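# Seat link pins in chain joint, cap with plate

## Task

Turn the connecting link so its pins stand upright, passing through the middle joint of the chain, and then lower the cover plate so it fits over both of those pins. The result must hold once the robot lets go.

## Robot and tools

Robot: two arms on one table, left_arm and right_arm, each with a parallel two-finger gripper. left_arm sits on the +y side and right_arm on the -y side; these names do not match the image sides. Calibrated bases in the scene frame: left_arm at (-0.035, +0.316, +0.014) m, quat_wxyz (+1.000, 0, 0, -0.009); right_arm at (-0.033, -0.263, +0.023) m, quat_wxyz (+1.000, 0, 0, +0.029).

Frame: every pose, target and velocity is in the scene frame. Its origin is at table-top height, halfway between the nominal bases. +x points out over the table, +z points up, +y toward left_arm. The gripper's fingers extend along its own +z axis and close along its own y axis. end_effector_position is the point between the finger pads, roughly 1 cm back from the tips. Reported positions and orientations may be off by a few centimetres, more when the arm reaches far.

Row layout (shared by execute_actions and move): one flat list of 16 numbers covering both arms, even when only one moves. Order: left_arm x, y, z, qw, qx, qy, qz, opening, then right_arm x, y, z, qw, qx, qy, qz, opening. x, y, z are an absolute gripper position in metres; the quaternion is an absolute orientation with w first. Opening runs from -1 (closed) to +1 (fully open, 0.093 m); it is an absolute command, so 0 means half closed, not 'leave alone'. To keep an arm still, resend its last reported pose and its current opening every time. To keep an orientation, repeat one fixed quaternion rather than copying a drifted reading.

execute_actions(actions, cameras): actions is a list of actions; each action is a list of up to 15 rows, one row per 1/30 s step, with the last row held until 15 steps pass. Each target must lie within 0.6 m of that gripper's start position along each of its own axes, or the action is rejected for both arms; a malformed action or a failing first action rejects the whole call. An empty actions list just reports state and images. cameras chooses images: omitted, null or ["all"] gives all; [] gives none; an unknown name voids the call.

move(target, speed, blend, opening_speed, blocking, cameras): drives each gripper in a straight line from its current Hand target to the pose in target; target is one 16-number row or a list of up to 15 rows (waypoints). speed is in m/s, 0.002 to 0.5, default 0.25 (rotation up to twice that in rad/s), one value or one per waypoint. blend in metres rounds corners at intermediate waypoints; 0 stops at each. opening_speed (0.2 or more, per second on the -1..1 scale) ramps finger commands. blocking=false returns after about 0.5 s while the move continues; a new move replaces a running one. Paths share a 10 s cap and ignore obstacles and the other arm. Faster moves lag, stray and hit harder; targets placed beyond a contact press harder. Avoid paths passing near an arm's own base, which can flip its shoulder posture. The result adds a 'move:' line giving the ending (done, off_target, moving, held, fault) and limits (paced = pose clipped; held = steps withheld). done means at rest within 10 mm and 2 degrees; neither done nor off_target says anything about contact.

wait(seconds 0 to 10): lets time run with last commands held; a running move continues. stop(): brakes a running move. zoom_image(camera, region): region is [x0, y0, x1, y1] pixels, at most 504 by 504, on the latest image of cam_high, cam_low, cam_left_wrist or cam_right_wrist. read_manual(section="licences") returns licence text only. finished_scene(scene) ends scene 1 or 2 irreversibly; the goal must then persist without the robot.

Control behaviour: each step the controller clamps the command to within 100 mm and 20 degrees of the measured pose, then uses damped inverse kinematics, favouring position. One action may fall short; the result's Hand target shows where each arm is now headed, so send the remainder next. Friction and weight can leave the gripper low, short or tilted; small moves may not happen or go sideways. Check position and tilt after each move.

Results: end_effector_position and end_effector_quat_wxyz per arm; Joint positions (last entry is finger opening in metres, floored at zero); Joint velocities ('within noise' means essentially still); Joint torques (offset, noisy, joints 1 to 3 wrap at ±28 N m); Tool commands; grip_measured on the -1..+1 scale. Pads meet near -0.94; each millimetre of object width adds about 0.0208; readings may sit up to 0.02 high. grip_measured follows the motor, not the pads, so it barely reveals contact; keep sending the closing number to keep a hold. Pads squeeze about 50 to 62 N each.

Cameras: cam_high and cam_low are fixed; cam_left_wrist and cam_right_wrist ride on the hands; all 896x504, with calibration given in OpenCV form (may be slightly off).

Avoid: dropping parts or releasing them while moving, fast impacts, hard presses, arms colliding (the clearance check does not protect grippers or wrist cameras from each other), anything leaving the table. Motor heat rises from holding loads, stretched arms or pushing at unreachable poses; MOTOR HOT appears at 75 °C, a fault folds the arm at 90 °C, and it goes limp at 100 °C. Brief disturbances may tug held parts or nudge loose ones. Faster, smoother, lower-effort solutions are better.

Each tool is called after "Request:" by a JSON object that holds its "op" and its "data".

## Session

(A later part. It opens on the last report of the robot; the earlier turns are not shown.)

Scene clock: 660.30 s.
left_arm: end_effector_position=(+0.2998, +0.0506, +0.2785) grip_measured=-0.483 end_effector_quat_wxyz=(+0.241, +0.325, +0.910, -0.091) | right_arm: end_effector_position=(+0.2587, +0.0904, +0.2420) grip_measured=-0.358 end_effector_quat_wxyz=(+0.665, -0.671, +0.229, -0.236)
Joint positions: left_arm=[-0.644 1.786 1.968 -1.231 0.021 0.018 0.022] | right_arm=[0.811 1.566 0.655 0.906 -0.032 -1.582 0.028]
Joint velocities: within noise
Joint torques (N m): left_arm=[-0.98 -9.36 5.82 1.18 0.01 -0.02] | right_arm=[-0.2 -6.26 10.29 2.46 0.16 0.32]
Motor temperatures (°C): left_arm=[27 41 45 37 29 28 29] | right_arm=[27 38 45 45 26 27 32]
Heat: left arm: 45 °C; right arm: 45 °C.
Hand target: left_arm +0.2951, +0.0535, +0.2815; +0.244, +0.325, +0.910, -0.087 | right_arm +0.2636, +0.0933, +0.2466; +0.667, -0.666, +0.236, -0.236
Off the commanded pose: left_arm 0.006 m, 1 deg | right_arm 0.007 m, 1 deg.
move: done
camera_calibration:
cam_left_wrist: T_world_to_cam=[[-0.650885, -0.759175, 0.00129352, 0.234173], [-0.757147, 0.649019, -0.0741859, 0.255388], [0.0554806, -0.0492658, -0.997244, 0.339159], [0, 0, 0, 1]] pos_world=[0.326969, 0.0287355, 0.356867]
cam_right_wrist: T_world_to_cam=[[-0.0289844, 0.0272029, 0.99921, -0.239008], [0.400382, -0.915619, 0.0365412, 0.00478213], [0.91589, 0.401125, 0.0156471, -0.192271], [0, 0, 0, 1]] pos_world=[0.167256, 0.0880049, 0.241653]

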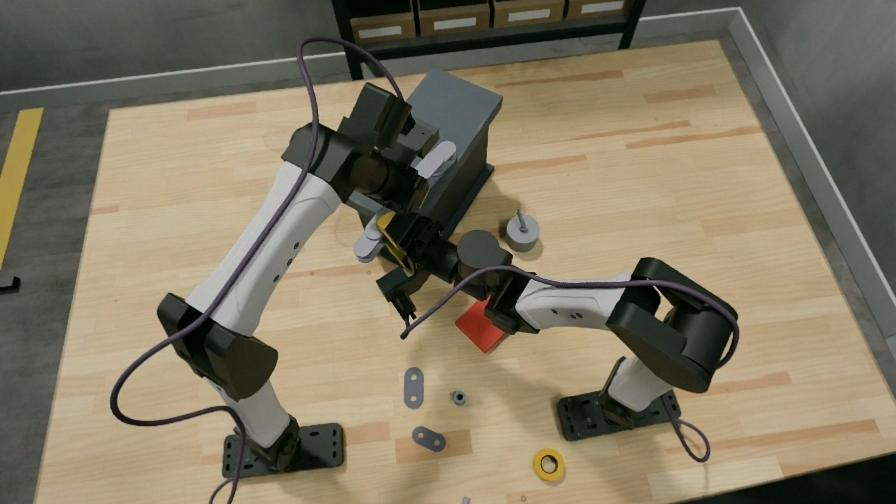

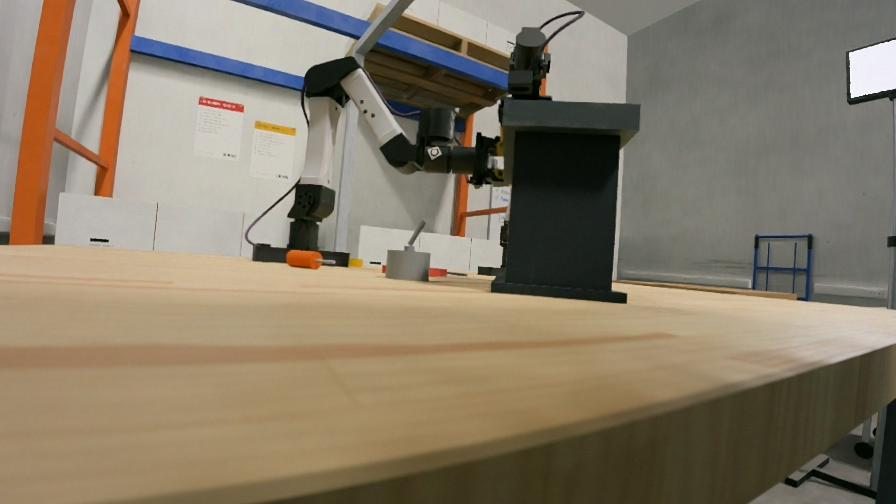

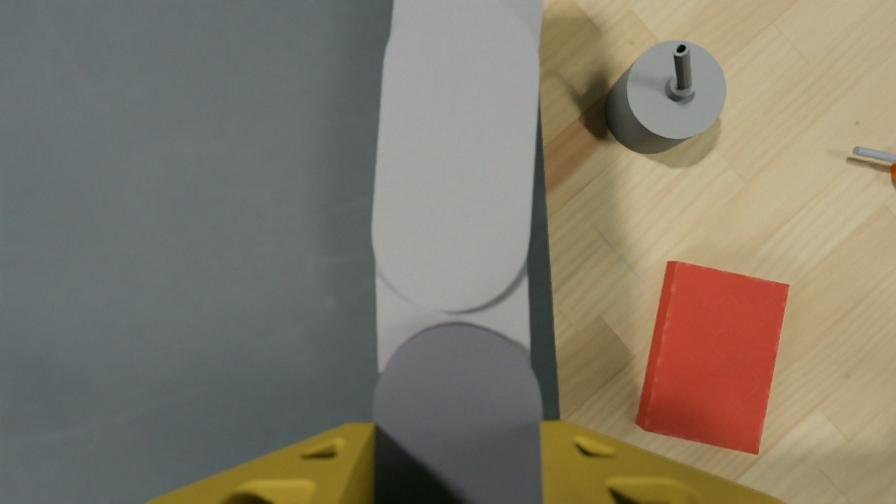

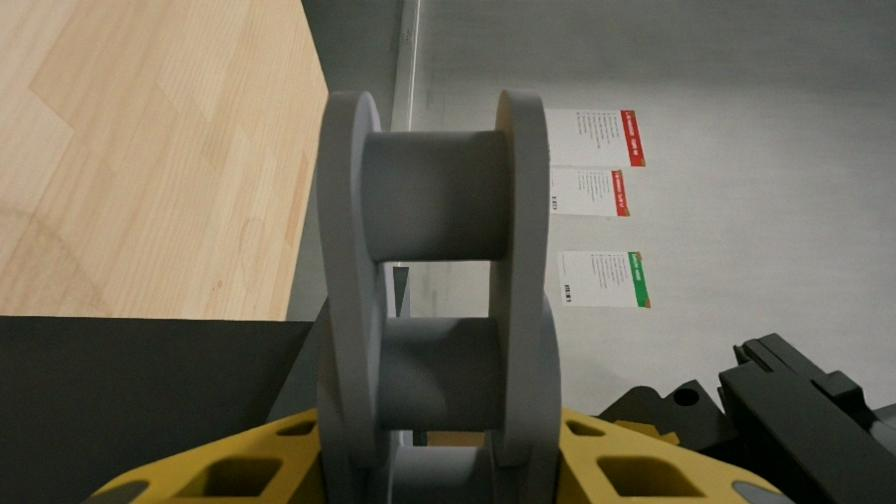

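Request:
{"op": "move", "data": {"target": [0.2970, 0.0525, 0.345, 0.2437, 0.3248, 0.9097, -0.087, -0.8, 0.2638, 0.0935, 0.2465, 0.6665, -0.6665, 0.2360, -0.2360, -0.5], "speed": 0.04}}

Request:
{"op": "zoom_image", "data": {"camera": "cam_left_wrist", "region": [250, 0, 754, 504]}}

Scene clock: 676.67 s.
left_arm: end_effector_position=(+0.2955, +0.0539, +0.3377) grip_measured=-0.483 end_effector_quat_wxyz=(+0.243, +0.325, +0.909, -0.092) | right_arm: end_effector_position=(+0.2587, +0.0904, +0.2420) grip_measured=-0.358 end_effector_quat_wxyz=(+0.665, -0.671, +0.229, -0.236)
Joint positions: left_arm=[-0.644 1.954 2.481 -1.573 0.021 0.018 0.022] | right_arm=[0.811 1.566 0.655 0.906 -0.032 -1.582 0.028]
Joint velocities: within noise
Joint torques (N m): left_arm=[-0.85 -7.79 8.01 1.28 0.02 -0.02] | right_arm=[-0.21 -6.38 10.24 2.45 0.17 0.34]
Motor temperatures (°C): left_arm=[27 40 45 37 29 28 30] | right_arm=[27 38 46 45 26 27 32]
Heat: left arm: 45 °C; right arm: 46 °C.
Hand target: left_arm +0.2968, +0.0526, +0.3445; +0.256, +0.323, +0.906, -0.091 | right_arm +0.2636, +0.0933, +0.2466; +0.667, -0.666, +0.236, -0.236
Off the commanded pose: left_arm 0.008 m, 1 deg | right_arm 0.007 m, 1 deg.
joint sent to its limit (left arm) — joint 4 (wrist pitch), lower limit. The joint targets still meet the commanded pose.
move: done
camera_calibration:
cam_left_wrist: T_world_to_cam=[[-0.650888, -0.759173, 0.00113239, 0.233894], [-0.756941, 0.648859, -0.0776055, 0.255416], [0.0581812, -0.0513696, -0.996984, 0.397824], [0, 0, 0, 1]] pos_world=[0.322427, 0.0322735, 0.416181]
cam_right_wrist: T_world_to_cam=[[-0.0289844, 0.0272029, 0.99921, -0.239008], [0.400382, -0.915619, 0.0365412, 0.00478213], [0.91589, 0.401125, 0.0156471, -0.192271], [0, 0, 0, 1]] pos_world=[0.167256, 0.0880049, 0.241653]

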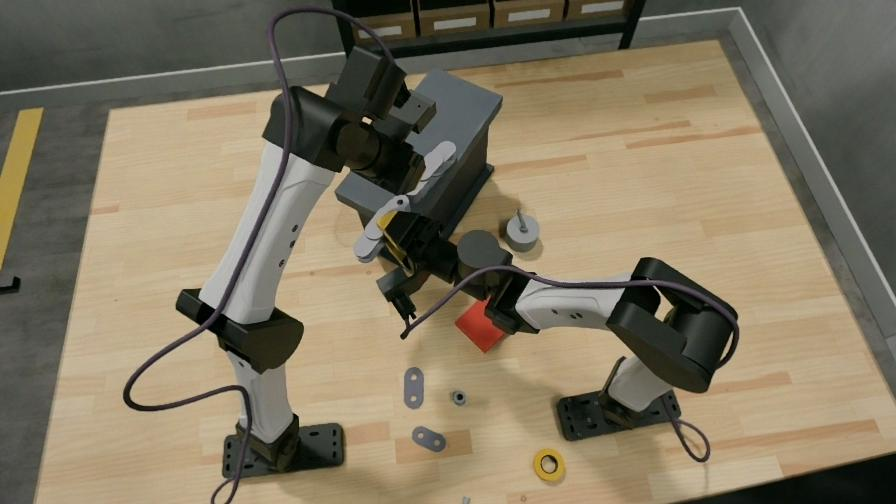

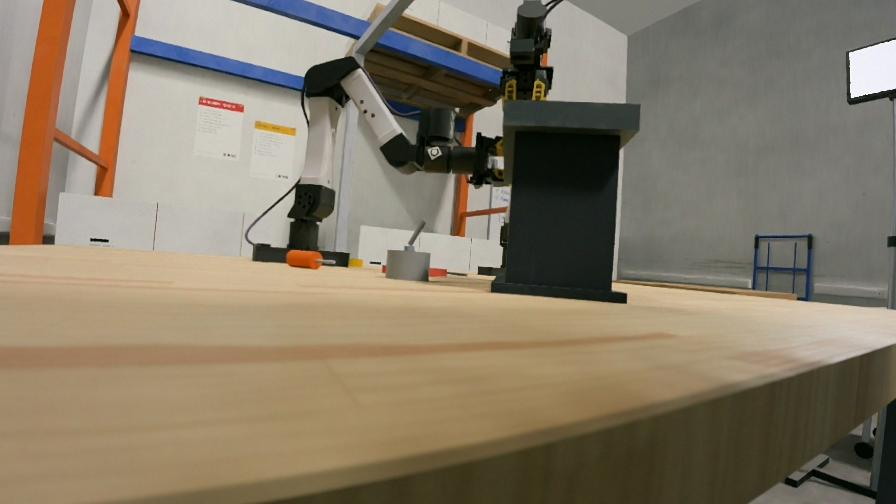

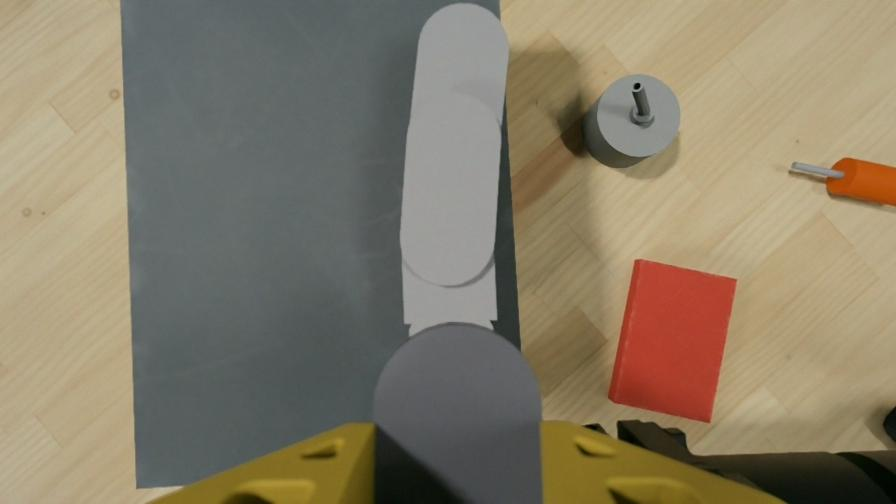

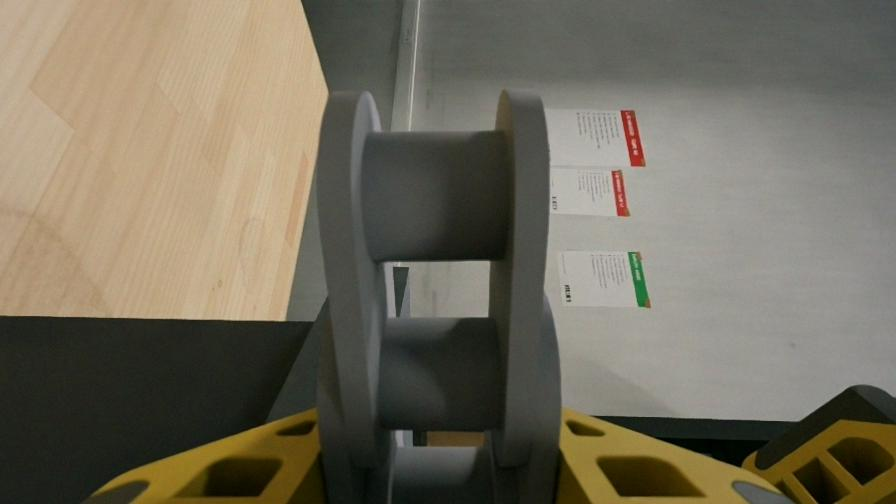

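Scaled by 1.000.

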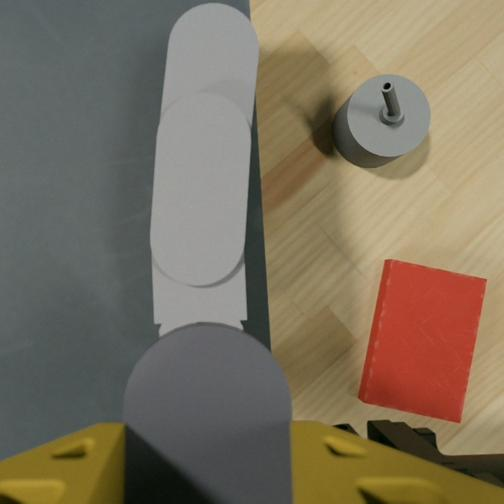

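Request:
{"op": "move", "data": {"target": [[0.290, 0.200, 0.320, 0.2437, 0.3248, 0.9097, -0.087, -0.8, 0.2638, 0.0935, 0.2465, 0.6665, -0.6665, 0.2360, -0.2360, -0.5],[0.285, 0.27, 0.17, 0.1698, 0.7290, 0.6337, -0.1953, -0.8, 0.2638, 0.0935, 0.2465, 0.6665, -0.6665, 0.2360, -0.2360, -0.5]], "speed": 0.12, "blend": 0.02}}

Scene clock: 794.50 s.
left_arm: end_effector_position=(+0.2874, +0.2689, +0.1702) grip_measured=-0.483 end_effector_quat_wxyz=(+0.171, +0.730, +0.634, -0.189) | right_arm: end_effector_position=(+0.2587, +0.0904, +0.2420) grip_measured=-0.358 end_effector_quat_wxyz=(+0.665, -0.671, +0.229, -0.236)
Joint positions: left_arm=[0.123 1.845 1.639 -1.491 0.501 1.85 0.022] | right_arm=[0.811 1.566 0.655 0.906 -0.032 -1.582 0.028]
Joint velocities: within noise
Joint torques (N m): left_arm=[0.25 -7.34 6.16 -0.08 0.48 0.11] | right_arm=[-0.12 -6.2 10.39 2.41 0.19 0.31]
Motor temperatures (°C): left_arm=[27 39 47 34 29 28 30] | right_arm=[27 38 47 47 26 27 33]
Heat: left arm: 47 °C; right arm: 47 °C.
Hand target: left_arm +0.2850, +0.2700, +0.1700; +0.170, +0.729, +0.634, -0.195 | right_arm +0.2636, +0.0933, +0.2466; +0.667, -0.666, +0.236, -0.236
Off the commanded pose: left_arm 0.003 m, 1 deg | right_arm 0.007 m, 1 deg.
move: done
camera_calibration:
cam_left_wrist: T_world_to_cam=[[-0.987274, 0.15799, -0.0181374, 0.245354], [0.15886, 0.985036, -0.0668444, -0.258612], [0.00730524, -0.0688751, -0.997599, 0.26173], [0, 0, 0, 1]] pos_world=[0.281403, 0.234006, 0.248265]
cam_right_wrist: T_world_to_cam=[[-0.0289844, 0.0272029, 0.99921, -0.239008], [0.400382, -0.915619, 0.0365412, 0.00478213], [0.91589, 0.401125, 0.0156471, -0.192271], [0, 0, 0, 1]] pos_world=[0.167256, 0.0880049, 0.241653]

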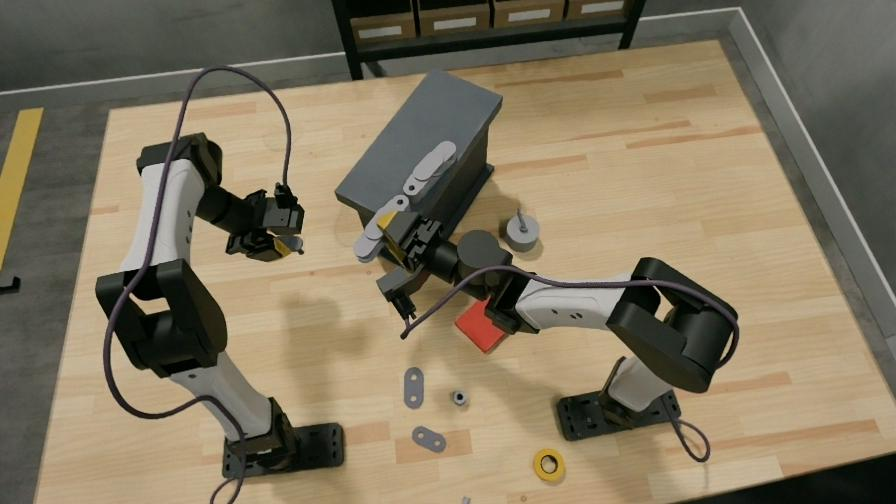

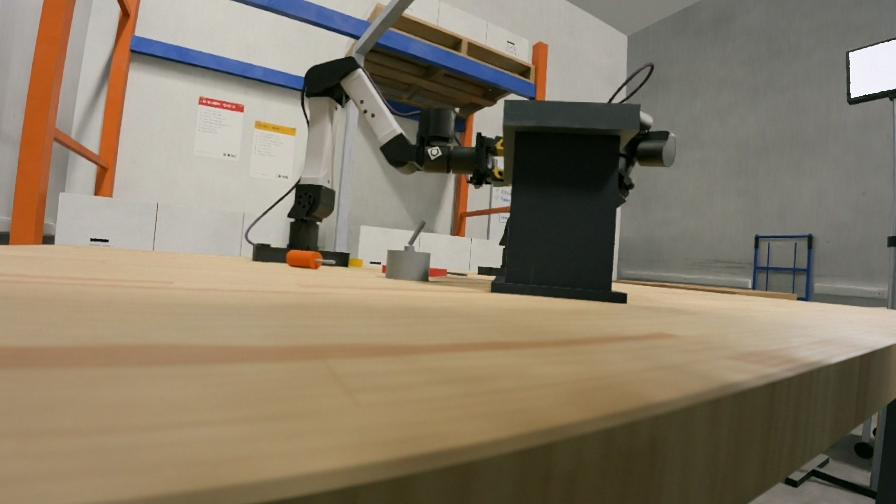

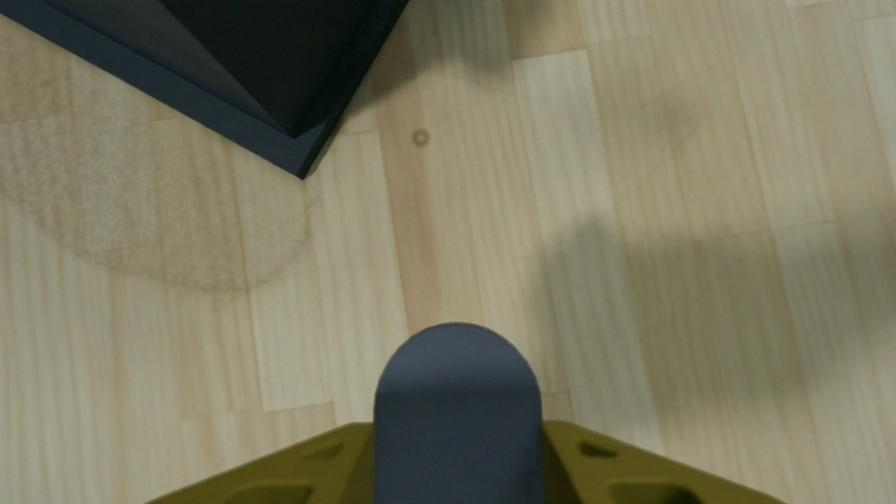

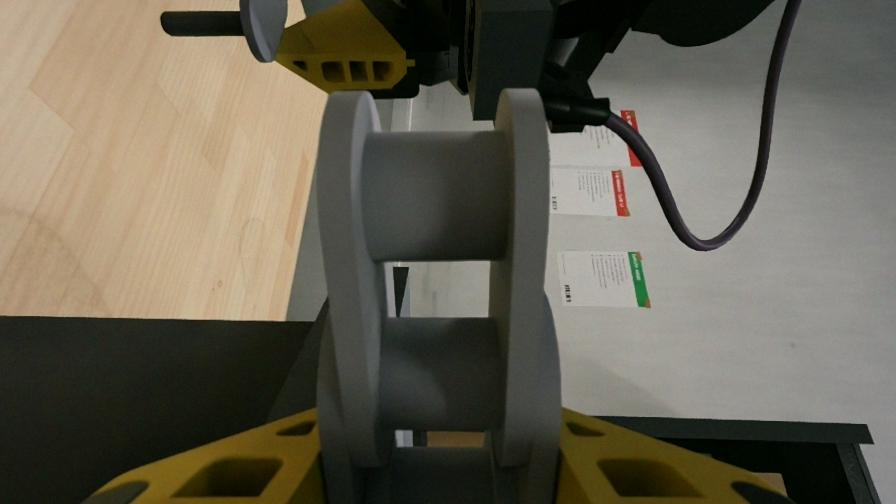

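Request:
{"op": "move", "data": {"target": [0.285, 0.27, 0.068, 0.1698, 0.7290, 0.6337, -0.1953, -0.8, 0.2638, 0.0935, 0.2465, 0.6665, -0.6665, 0.2360, -0.2360, -0.5], "speed": 0.08}}

Request:
{"op": "zoom_image", "data": {"camera": "cam_right_wrist", "region": [0, 0, 400, 300]}}

Request:
{"op": "zoom_image", "data": {"camera": "cam_high", "region": [200, 180, 360, 300]}}

Scene clock: 810.90 s.
left_arm: end_effector_position=(+0.2839, +0.2685, +0.0688) grip_measured=-0.483 end_effector_quat_wxyz=(+0.166, +0.729, +0.635, -0.196) | right_arm: end_effector_position=(+0.2587, +0.0904, +0.2420) grip_measured=-0.358 end_effector_quat_wxyz=(+0.665, -0.671, +0.229, -0.236)
Joint positions: left_arm=[0.123 1.911 1.313 -1.119 0.501 1.852 0.022] | right_arm=[0.811 1.566 0.655 0.906 -0.032 -1.582 0.028]
Joint velocities: within noise
Joint torques (N m): left_arm=[0.32 -7.65 5.53 0.12 0.47 0.09] | right_arm=[-0.01 -6.3 10.03 2.41 0.17 0.3]
Motor temperatures (°C): left_arm=[27 40 45 32 29 28 31] | right_arm=[27 38 48 47 26 27 33]
Heat: left arm: 45 °C; right arm: 48 °C.
Hand target: left_arm +0.2850, +0.2700, +0.0681; +0.170, +0.729, +0.634, -0.195 | right_arm +0.2636, +0.0933, +0.2466; +0.667, -0.666, +0.236, -0.236
Off the commanded pose: left_arm 0.002 m, 0 deg | right_arm 0.007 m, 1 deg.
move: done
camera_calibration:
cam_left_wrist: T_world_to_cam=[[-0.987181, 0.159607, -0.000306847, 0.23842], [0.159215, 0.984621, -0.0719217, -0.264104], [-0.0111771, -0.0710485, -0.99741, 0.166417], [0, 0, 0, 1]] pos_world=[0.279273, 0.233812, 0.147065]
cam_right_wrist: T_world_to_cam=[[-0.0289844, 0.0272029, 0.99921, -0.239008], [0.400382, -0.915619, 0.0365412, 0.00478213], [0.91589, 0.401125, 0.0156471, -0.192271], [0, 0, 0, 1]] pos_world=[0.167256, 0.0880049, 0.241653]

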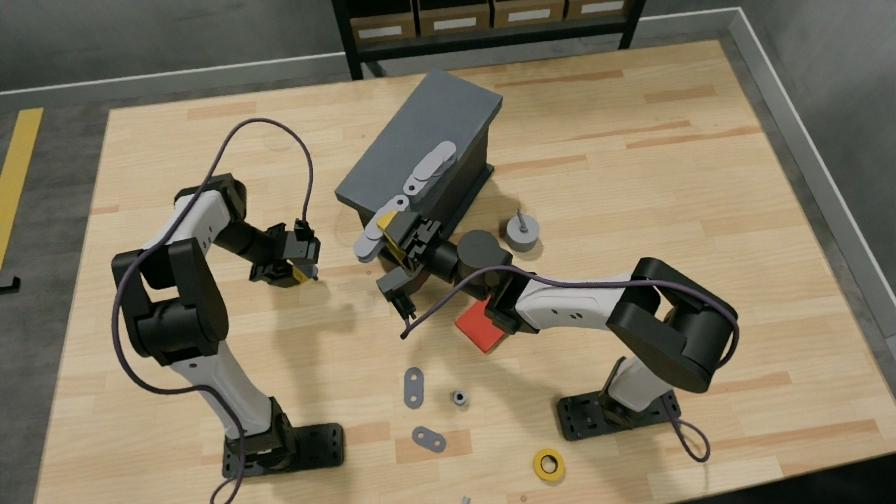

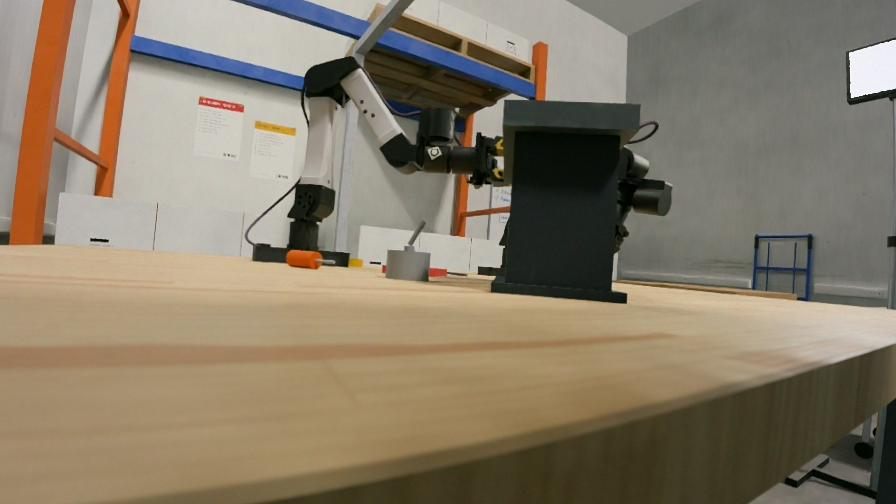

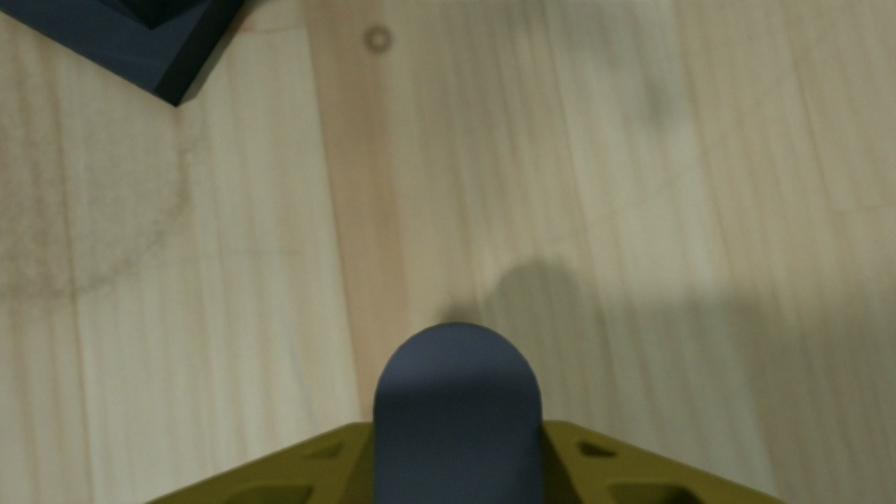

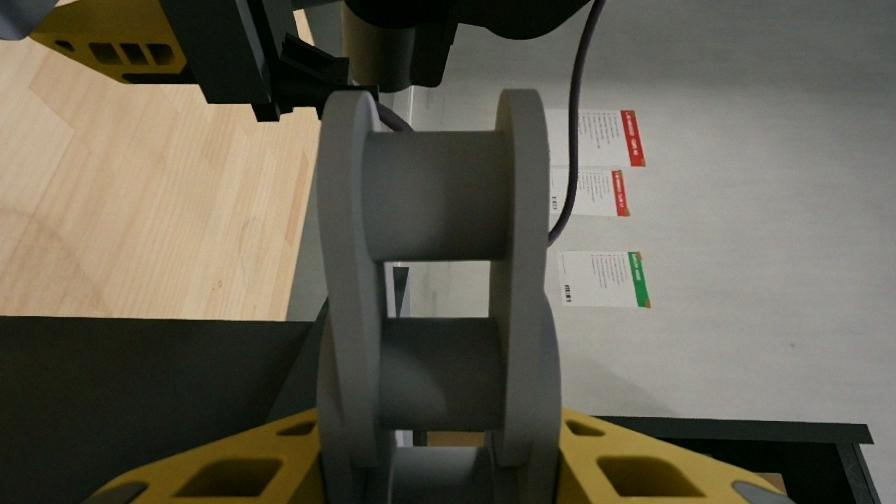

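Scaled by 1.260 from the camera's 896x504 image, which has a finer 1280x720 frame.

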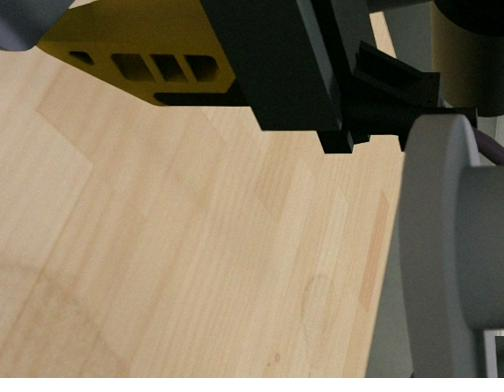

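Scaled by 3.150 from the camera's 896x504 image, which has a finer 1280x720 frame.

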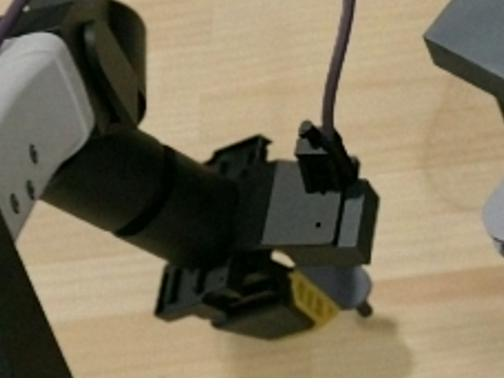

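Request:
{"op": "move", "data": {"target": [0.285, 0.27, 0.060, 0.1698, 0.7290, 0.6337, -0.1953, -0.8, 0.2638, 0.0935, 0.2465, 0.6665, -0.6665, 0.2360, -0.2360, -0.5], "speed": 0.03, "cameras": []}}

Request:
{"op": "move", "data": {"target": [0.285, 0.27, 0.055, 0.1698, 0.7290, 0.6337, -0.1953, -0.8, 0.2638, 0.0935, 0.2465, 0.6665, -0.6665, 0.2360, -0.2360, -0.5], "speed": 0.03, "cameras": ["cam_left_wrist", "cam_high"]}}

Request:
{"op": "zoom_image", "data": {"camera": "cam_high", "region": [260, 220, 360, 300]}}

Scene clock: 821.43 s.
left_arm: end_effector_position=(+0.2844, +0.2685, +0.0617) grip_measured=-0.483 end_effector_quat_wxyz=(+0.167, +0.729, +0.634, -0.195) | right_arm: end_effector_position=(+0.2587, +0.0904, +0.2420) grip_measured=-0.358 end_effector_quat_wxyz=(+0.665, -0.671, +0.229, -0.236)
Joint positions: left_arm=[0.123 1.919 1.296 -1.09 0.501 1.852 0.022] | right_arm=[0.811 1.566 0.655 0.906 -0.032 -1.582 0.028]
Joint velocities: within noise
Joint torques (N m): left_arm=[0.35 -7.46 5.37 0.05 0.49 0.09] | right_arm=[-0.25 -6.23 10.21 2.47 0.14 0.28]
Motor temperatures (°C): left_arm=[27 40 45 32 29 28 31] | right_arm=[27 38 48 47 26 27 33]
Heat: left arm: 45 °C; right arm: 48 °C.
Hand target: left_arm +0.2849, +0.2700, +0.0600; +0.170, +0.729, +0.634, -0.195 | right_arm +0.2636, +0.0933, +0.2466; +0.667, -0.666, +0.236, -0.236
Off the commanded pose: left_arm 0.002 m, 0 deg | right_arm 0.007 m, 1 deg.
move: done
No camera images: "cameras" was empty.

Scene clock: 822.30 s.
left_arm: end_effector_position=(+0.2846, +0.2686, +0.0569) grip_measured=-0.483 end_effector_quat_wxyz=(+0.167, +0.729, +0.634, -0.195) | right_arm: end_effector_position=(+0.2587, +0.0904, +0.2420) grip_measured=-0.358 end_effector_quat_wxyz=(+0.665, -0.671, +0.229, -0.236)
Joint positions: left_arm=[0.123 1.926 1.285 -1.071 0.501 1.852 0.022] | right_arm=[0.811 1.566 0.655 0.906 -0.032 -1.582 0.028]
Joint velocities: within noise
Joint torques (N m): left_arm=[0.29 -7.43 5.38 0.07 0.49 0.1] | right_arm=[-0.1 -6.32 10.28 2.42 0.21 0.36]
Motor temperatures (°C): left_arm=[27 40 45 32 29 28 31] | right_arm=[27 38 48 47 26 27 33]
Heat: left arm: 45 °C; right arm: 48 °C.
Hand target: left_arm +0.2850, +0.2700, +0.0550; +0.170, +0.729, +0.634, -0.195 | right_arm +0.2636, +0.0933, +0.2466; +0.667, -0.666, +0.236, -0.236
Off the commanded pose: left_arm 0.002 m, 0 deg | right_arm 0.007 m, 1 deg.
move: done
camera_calibration:
cam_left_wrist: T_world_to_cam=[[-0.987171, 0.159608, -0.00435546, 0.239291], [0.159513, 0.984652, -0.0708206, -0.265292], [-0.00701491, -0.0706068, -0.99748, 0.153254], [0, 0, 0, 1]] pos_world=[0.279614, 0.233848, 0.135122]
Images, in order (width x height): cam_high 896x504, cam_left_wrist 896x504.

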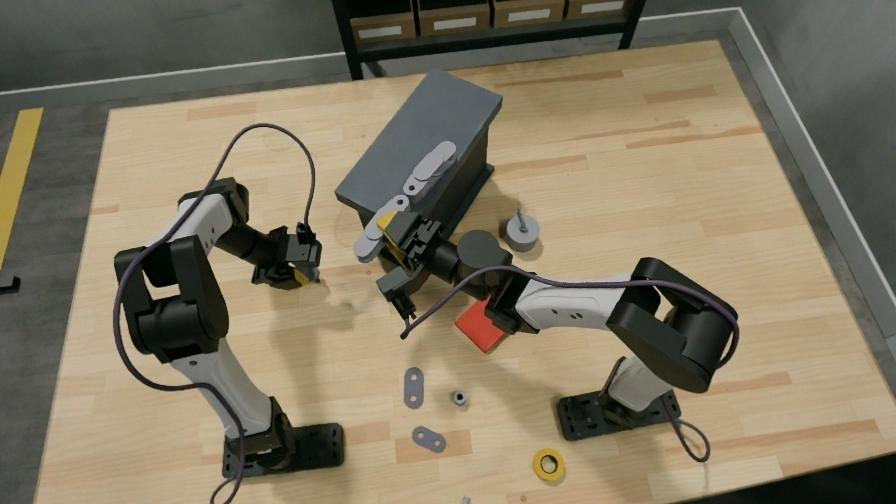

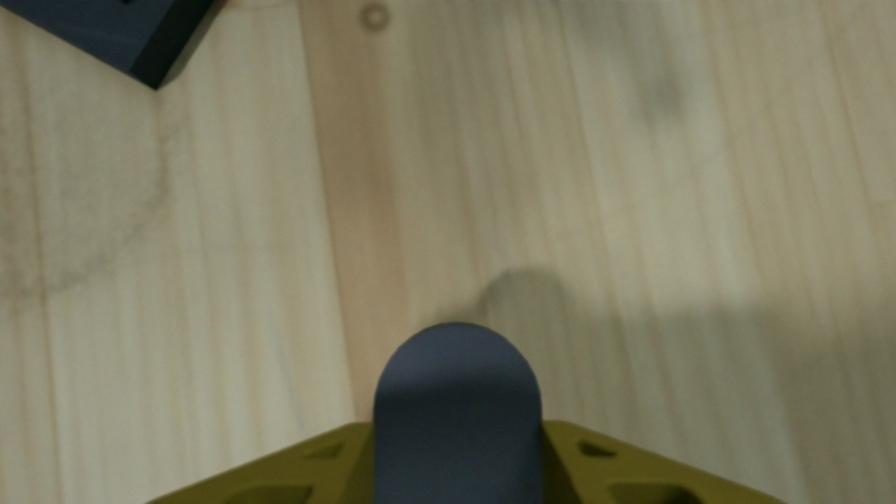

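Scaled by 5.040 from the camera's 896x504 image, which has a finer 1280x720 frame.

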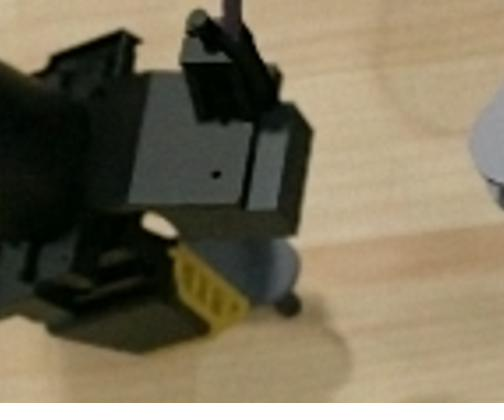

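Request:
{"op": "move", "data": {"target": [0.285, 0.27, 0.051, 0.1698, 0.7290, 0.6337, -0.1953, -0.8, 0.2638, 0.0935, 0.2465, 0.6665, -0.6665, 0.2360, -0.2360, -0.5], "speed": 0.03, "cameras": []}}

Request:
{"op": "move", "data": {"target": [0.285, 0.27, 0.047, 0.1698, 0.7290, 0.6337, -0.1953, -0.8, 0.2638, 0.0935, 0.2465, 0.6665, -0.6665, 0.2360, -0.2360, -0.5], "speed": 0.03, "cameras": ["cam_left_wrist", "cam_high"]}}

Request:
{"op": "zoom_image", "data": {"camera": "cam_high", "region": [260, 220, 360, 300]}}

Scene clock: 833.00 s.
left_arm: end_effector_position=(+0.2841, +0.2685, +0.0533) grip_measured=-0.483 end_effector_quat_wxyz=(+0.166, +0.729, +0.634, -0.196) | right_arm: end_effector_position=(+0.2587, +0.0904, +0.2420) grip_measured=-0.358 end_effector_quat_wxyz=(+0.665, -0.671, +0.229, -0.236)
Joint positions: left_arm=[0.123 1.932 1.277 -1.059 0.501 1.852 0.022] | right_arm=[0.811 1.566 0.655 0.906 -0.032 -1.582 0.028]
Joint velocities: within noise
Joint torques (N m): left_arm=[0.32 -7.38 5.27 0.1 0.49 0.08] | right_arm=[-0.29 -6.15 10.29 2.46 0.19 0.28]
Motor temperatures (°C): left_arm=[27 39 44 31 29 28 31] | right_arm=[27 38 48 47 26 27 33]
Heat: left arm: 44 °C; right arm: 48 °C.
Hand target: left_arm +0.2849, +0.2700, +0.0509; +0.170, +0.729, +0.634, -0.195 | right_arm +0.2636, +0.0933, +0.2466; +0.667, -0.666, +0.236, -0.236
Off the commanded pose: left_arm 0.003 m, 0 deg | right_arm 0.007 m, 1 deg.
move: done
No camera images: "cameras" was empty.

Scene clock: 833.70 s.
left_arm: end_effector_position=(+0.2846, +0.2685, +0.0527) grip_measured=-0.483 end_effector_quat_wxyz=(+0.168, +0.729, +0.634, -0.195) | right_arm: end_effector_position=(+0.2587, +0.0904, +0.2420) grip_measured=-0.358 end_effector_quat_wxyz=(+0.665, -0.671, +0.229, -0.236)
Joint positions: left_arm=[0.123 1.932 1.274 -1.054 0.502 1.852 0.022] | right_arm=[0.811 1.566 0.655 0.906 -0.032 -1.582 0.028]
Joint velocities: within noise
Joint torques (N m): left_arm=[0.31 -6.86 4.71 0.18 0.46 0.08] | right_arm=[-0.21 -6.31 10.26 2.42 0.16 0.32]
Motor temperatures (°C): left_arm=[27 39 44 31 29 28 31] | right_arm=[27 38 48 47 26 27 33]
Heat: left arm: 44 °C; right arm: 48 °C.
Hand target: left_arm +0.2849, +0.2700, +0.0470; +0.170, +0.729, +0.634, -0.195 | right_arm +0.2636, +0.0933, +0.2466; +0.667, -0.666, +0.236, -0.236
Off the commanded pose: left_arm 0.006 m, 0 deg | right_arm 0.007 m, 1 deg.
move: done
camera_calibration:
cam_left_wrist: T_world_to_cam=[[-0.987182, 0.159499, -0.00565818, 0.239467], [0.159494, 0.984625, -0.0712471, -0.265464], [-0.00579265, -0.0712363, -0.997443, 0.148865], [0, 0, 0, 1]] pos_world=[0.2796, 0.233792, 0.130926]
Images, in order (width x height): cam_high 896x504, cam_left_wrist 896x504.

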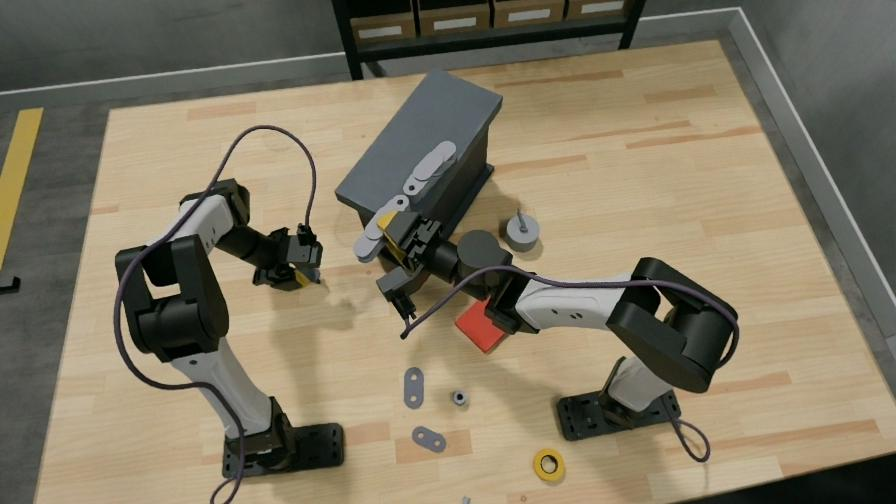

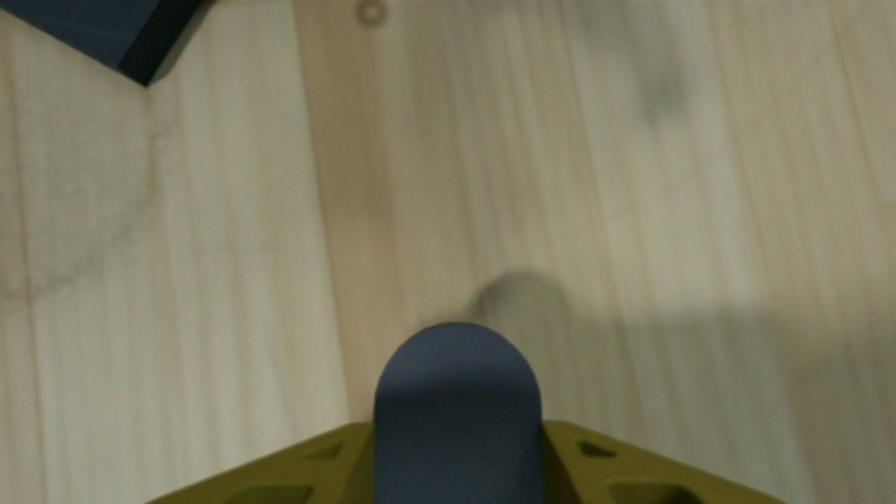

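Scaled by 5.040 from the camera's 896x504 image, which has a finer 1280x720 frame.

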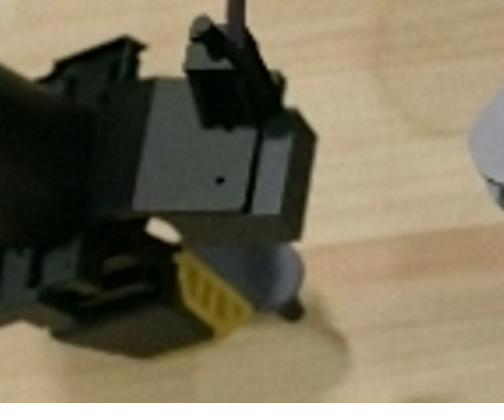

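Request:
{"op": "move", "data": {"target": [[0.285, 0.27, 0.0515, 0.1698, 0.7290, 0.6337, -0.1953, -0.1, 0.2638, 0.0935, 0.2465, 0.6665, -0.6665, 0.2360, -0.2360, -0.5]], "speed": 0.03, "opening_speed": 0.4, "cameras": ["cam_left_wrist", "cam_high"]}}

Request:
{"op": "zoom_image", "data": {"camera": "cam_high", "region": [260, 220, 360, 300]}}

Scene clock: 873.40 s.
left_arm: end_effector_position=(+0.2846, +0.2682, +0.0528) grip_measured=-0.102 end_effector_quat_wxyz=(+0.168, +0.729, +0.634, -0.195) | right_arm: end_effector_position=(+0.2587, +0.0904, +0.2420) grip_measured=-0.358 end_effector_quat_wxyz=(+0.665, -0.671, +0.229, -0.236)
Joint positions: left_arm=[0.123 1.932 1.274 -1.054 0.504 1.852 0.04] | right_arm=[0.811 1.566 0.655 0.906 -0.032 -1.582 0.028]
Joint velocities: within noise
Joint torques (N m): left_arm=[0.29 -7.41 5.52 0.04 0.47 0.08] | right_arm=[-0.28 -6.34 10.24 2.4 0.18 0.28]
Motor temperatures (°C): left_arm=[27 38 42 30 29 28 31] | right_arm=[27 38 48 47 26 27 33]
Heat: left arm: 42 °C; right arm: 48 °C.
Hand target: left_arm +0.2849, +0.2700, +0.0514; +0.170, +0.729, +0.634, -0.196 | right_arm +0.2636, +0.0933, +0.2466; +0.667, -0.666, +0.236, -0.236
Off the commanded pose: left_arm 0.002 m, 0 deg | right_arm 0.007 m, 1 deg.
move: done
camera_calibration:
cam_left_wrist: T_world_to_cam=[[-0.987226, 0.159224, -0.00578614, 0.239537], [0.159218, 0.984529, -0.0731645, -0.264956], [-0.00595293, -0.0731511, -0.997303, 0.149473], [0, 0, 0, 1]] pos_world=[0.279553, 0.23365, 0.13107]
Images, in order (width x height): cam_high 896x504, cam_left_wrist 896x504.

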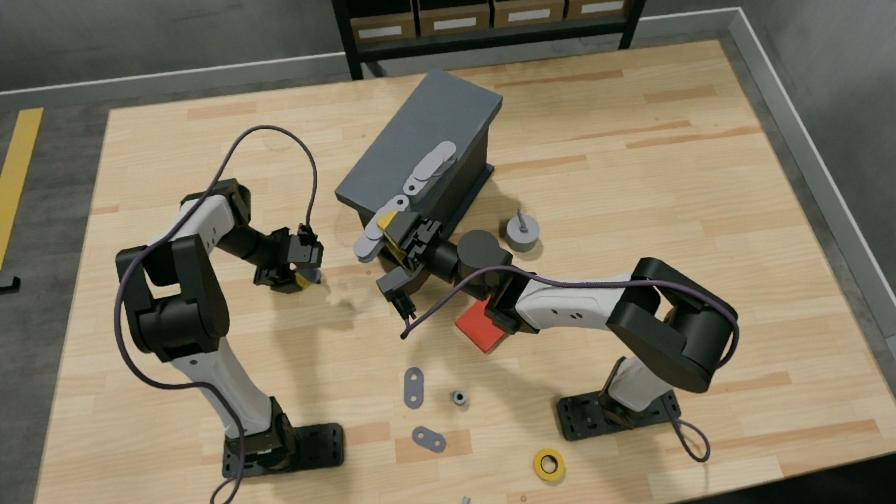

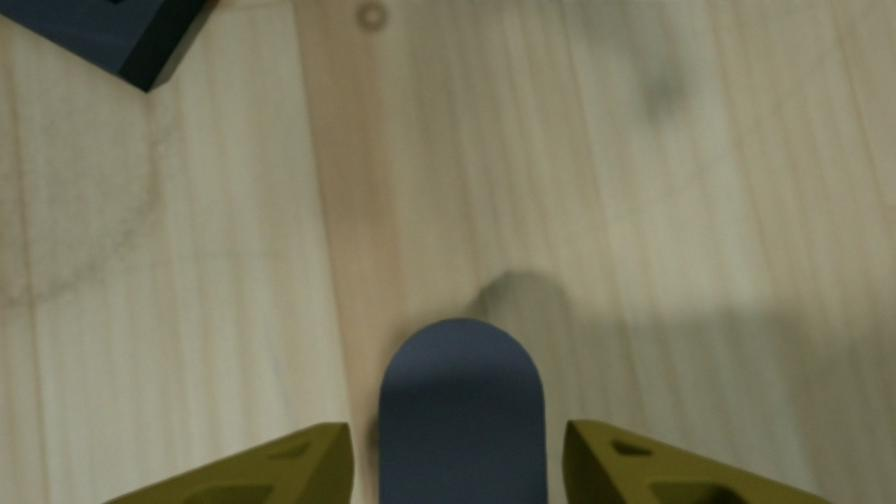

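Scaled by 5.040 from the camera's 896x504 image, which has a finer 1280x720 frame.

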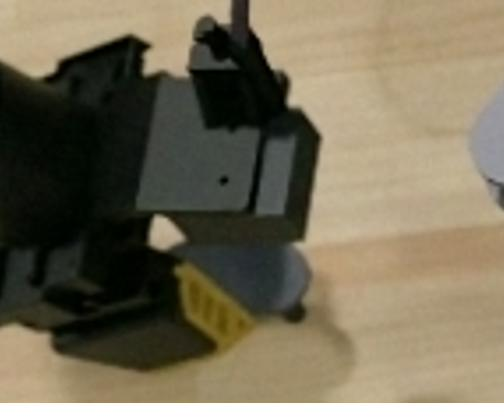

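Request:
{"op": "move", "data": {"target": [[0.2905, 0.3145, 0.135, 0.1698, 0.7290, 0.6337, -0.1953, -0.1, 0.2638, 0.0935, 0.2465, 0.6665, -0.6665, 0.2360, -0.2360, -0.5],[0.2845, 0.2720, 0.17, 0, 0.0802, 0.9968, 0, 1, 0.2638, 0.0935, 0.2465, 0.6665, -0.6665, 0.2360, -0.2360, -0.5]], "speed": [0.05, 0.12]}}

Request:
{"op": "zoom_image", "data": {"camera": "cam_left_wrist", "region": [250, 150, 604, 504]}}

Scene clock: 891.40 s.
left_arm: end_effector_position=(+0.2810, +0.2721, +0.1660) grip_measured=+1.000 end_effector_quat_wxyz=(-0.004, +0.081, +0.997, -0.007) | right_arm: end_effector_position=(+0.2587, +0.0904, +0.2420) grip_measured=-0.358 end_effector_quat_wxyz=(+0.665, -0.671, +0.229, -0.236)
Joint positions: left_arm=[-0.113 1.76 1.605 -1.424 0.015 0.033 0.093] | right_arm=[0.811 1.566 0.655 0.906 -0.032 -1.582 0.028]
Joint velocities: within noise
Joint torques (N m): left_arm=[-0.99 -6.58 8.73 0.23 -0.01 -0.06] | right_arm=[-0.17 -6.13 10.22 2.41 0.18 0.27]
Motor temperatures (°C): left_arm=[27 39 43 29 29 28 30] | right_arm=[27 38 48 47 26 27 33]
Heat: left arm: 43 °C; right arm: 48 °C.
Hand target: left_arm +0.2844, +0.2719, +0.1700; +0.000, +0.080, +0.997, +0.000 | right_arm +0.2636, +0.0933, +0.2466; +0.667, -0.666, +0.236, -0.236
Off the commanded pose: left_arm 0.005 m, 1 deg | right_arm 0.007 m, 1 deg.
move: done
camera_calibration:
cam_left_wrist: T_world_to_cam=[[-0.183369, -0.982878, 0.01806, 0.316918], [-0.881642, 0.172553, 0.43924, 0.168359], [-0.434836, 0.0646207, -0.898188, 0.329209], [0, 0, 0, 1]] pos_world=[0.349698, 0.261167, 0.216018]
cam_right_wrist: T_world_to_cam=[[-0.0289844, 0.0272029, 0.99921, -0.239008], [0.400382, -0.915619, 0.0365412, 0.00478213], [0.91589, 0.401125, 0.0156471, -0.192271], [0, 0, 0, 1]] pos_world=[0.167256, 0.0880049, 0.241653]

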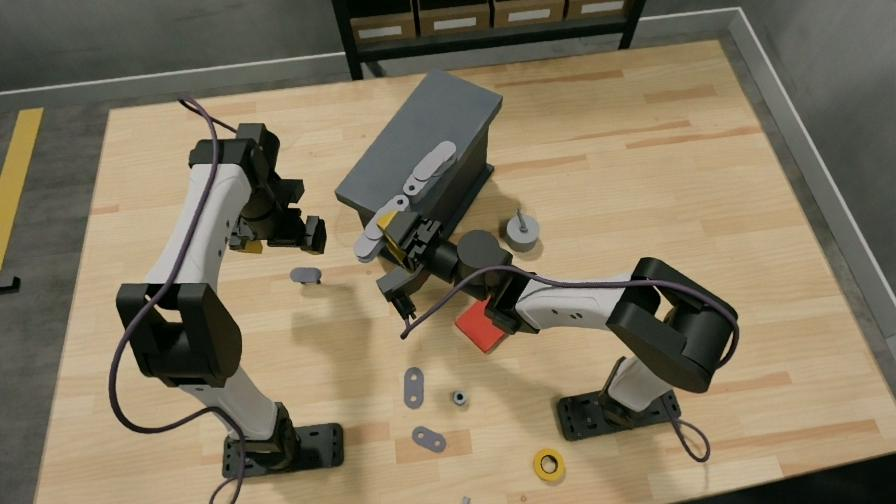

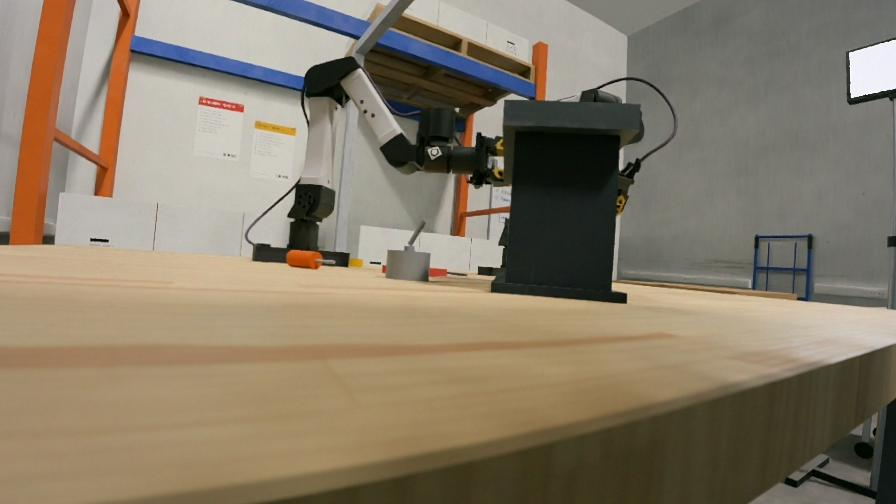

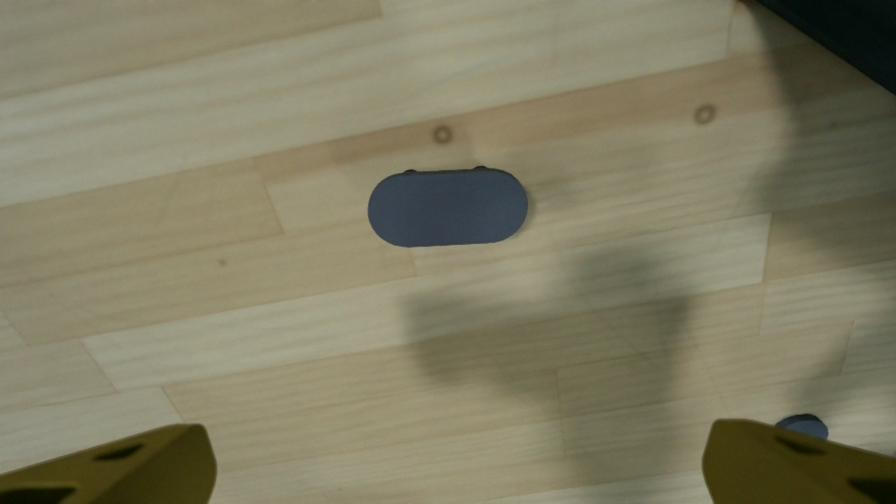

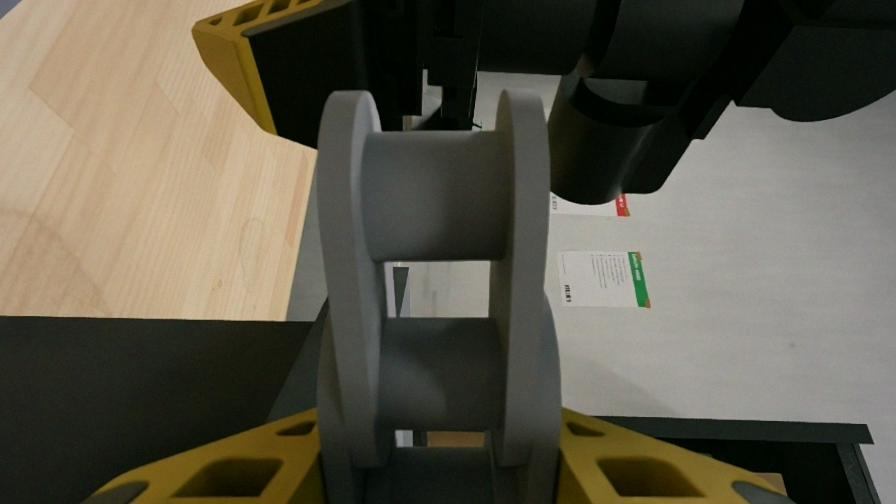

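Scaled by 1.424 from the camera's 896x504 image, which has a finer 1280x720 frame.

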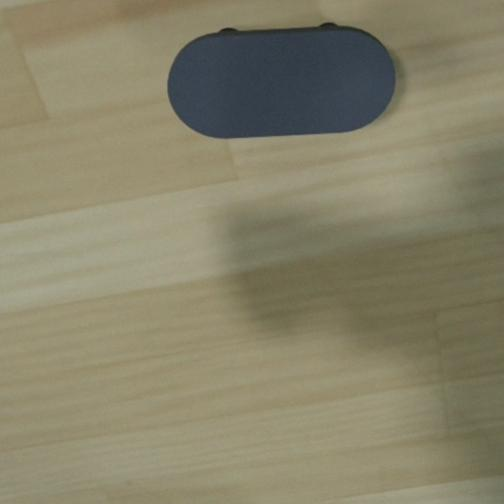

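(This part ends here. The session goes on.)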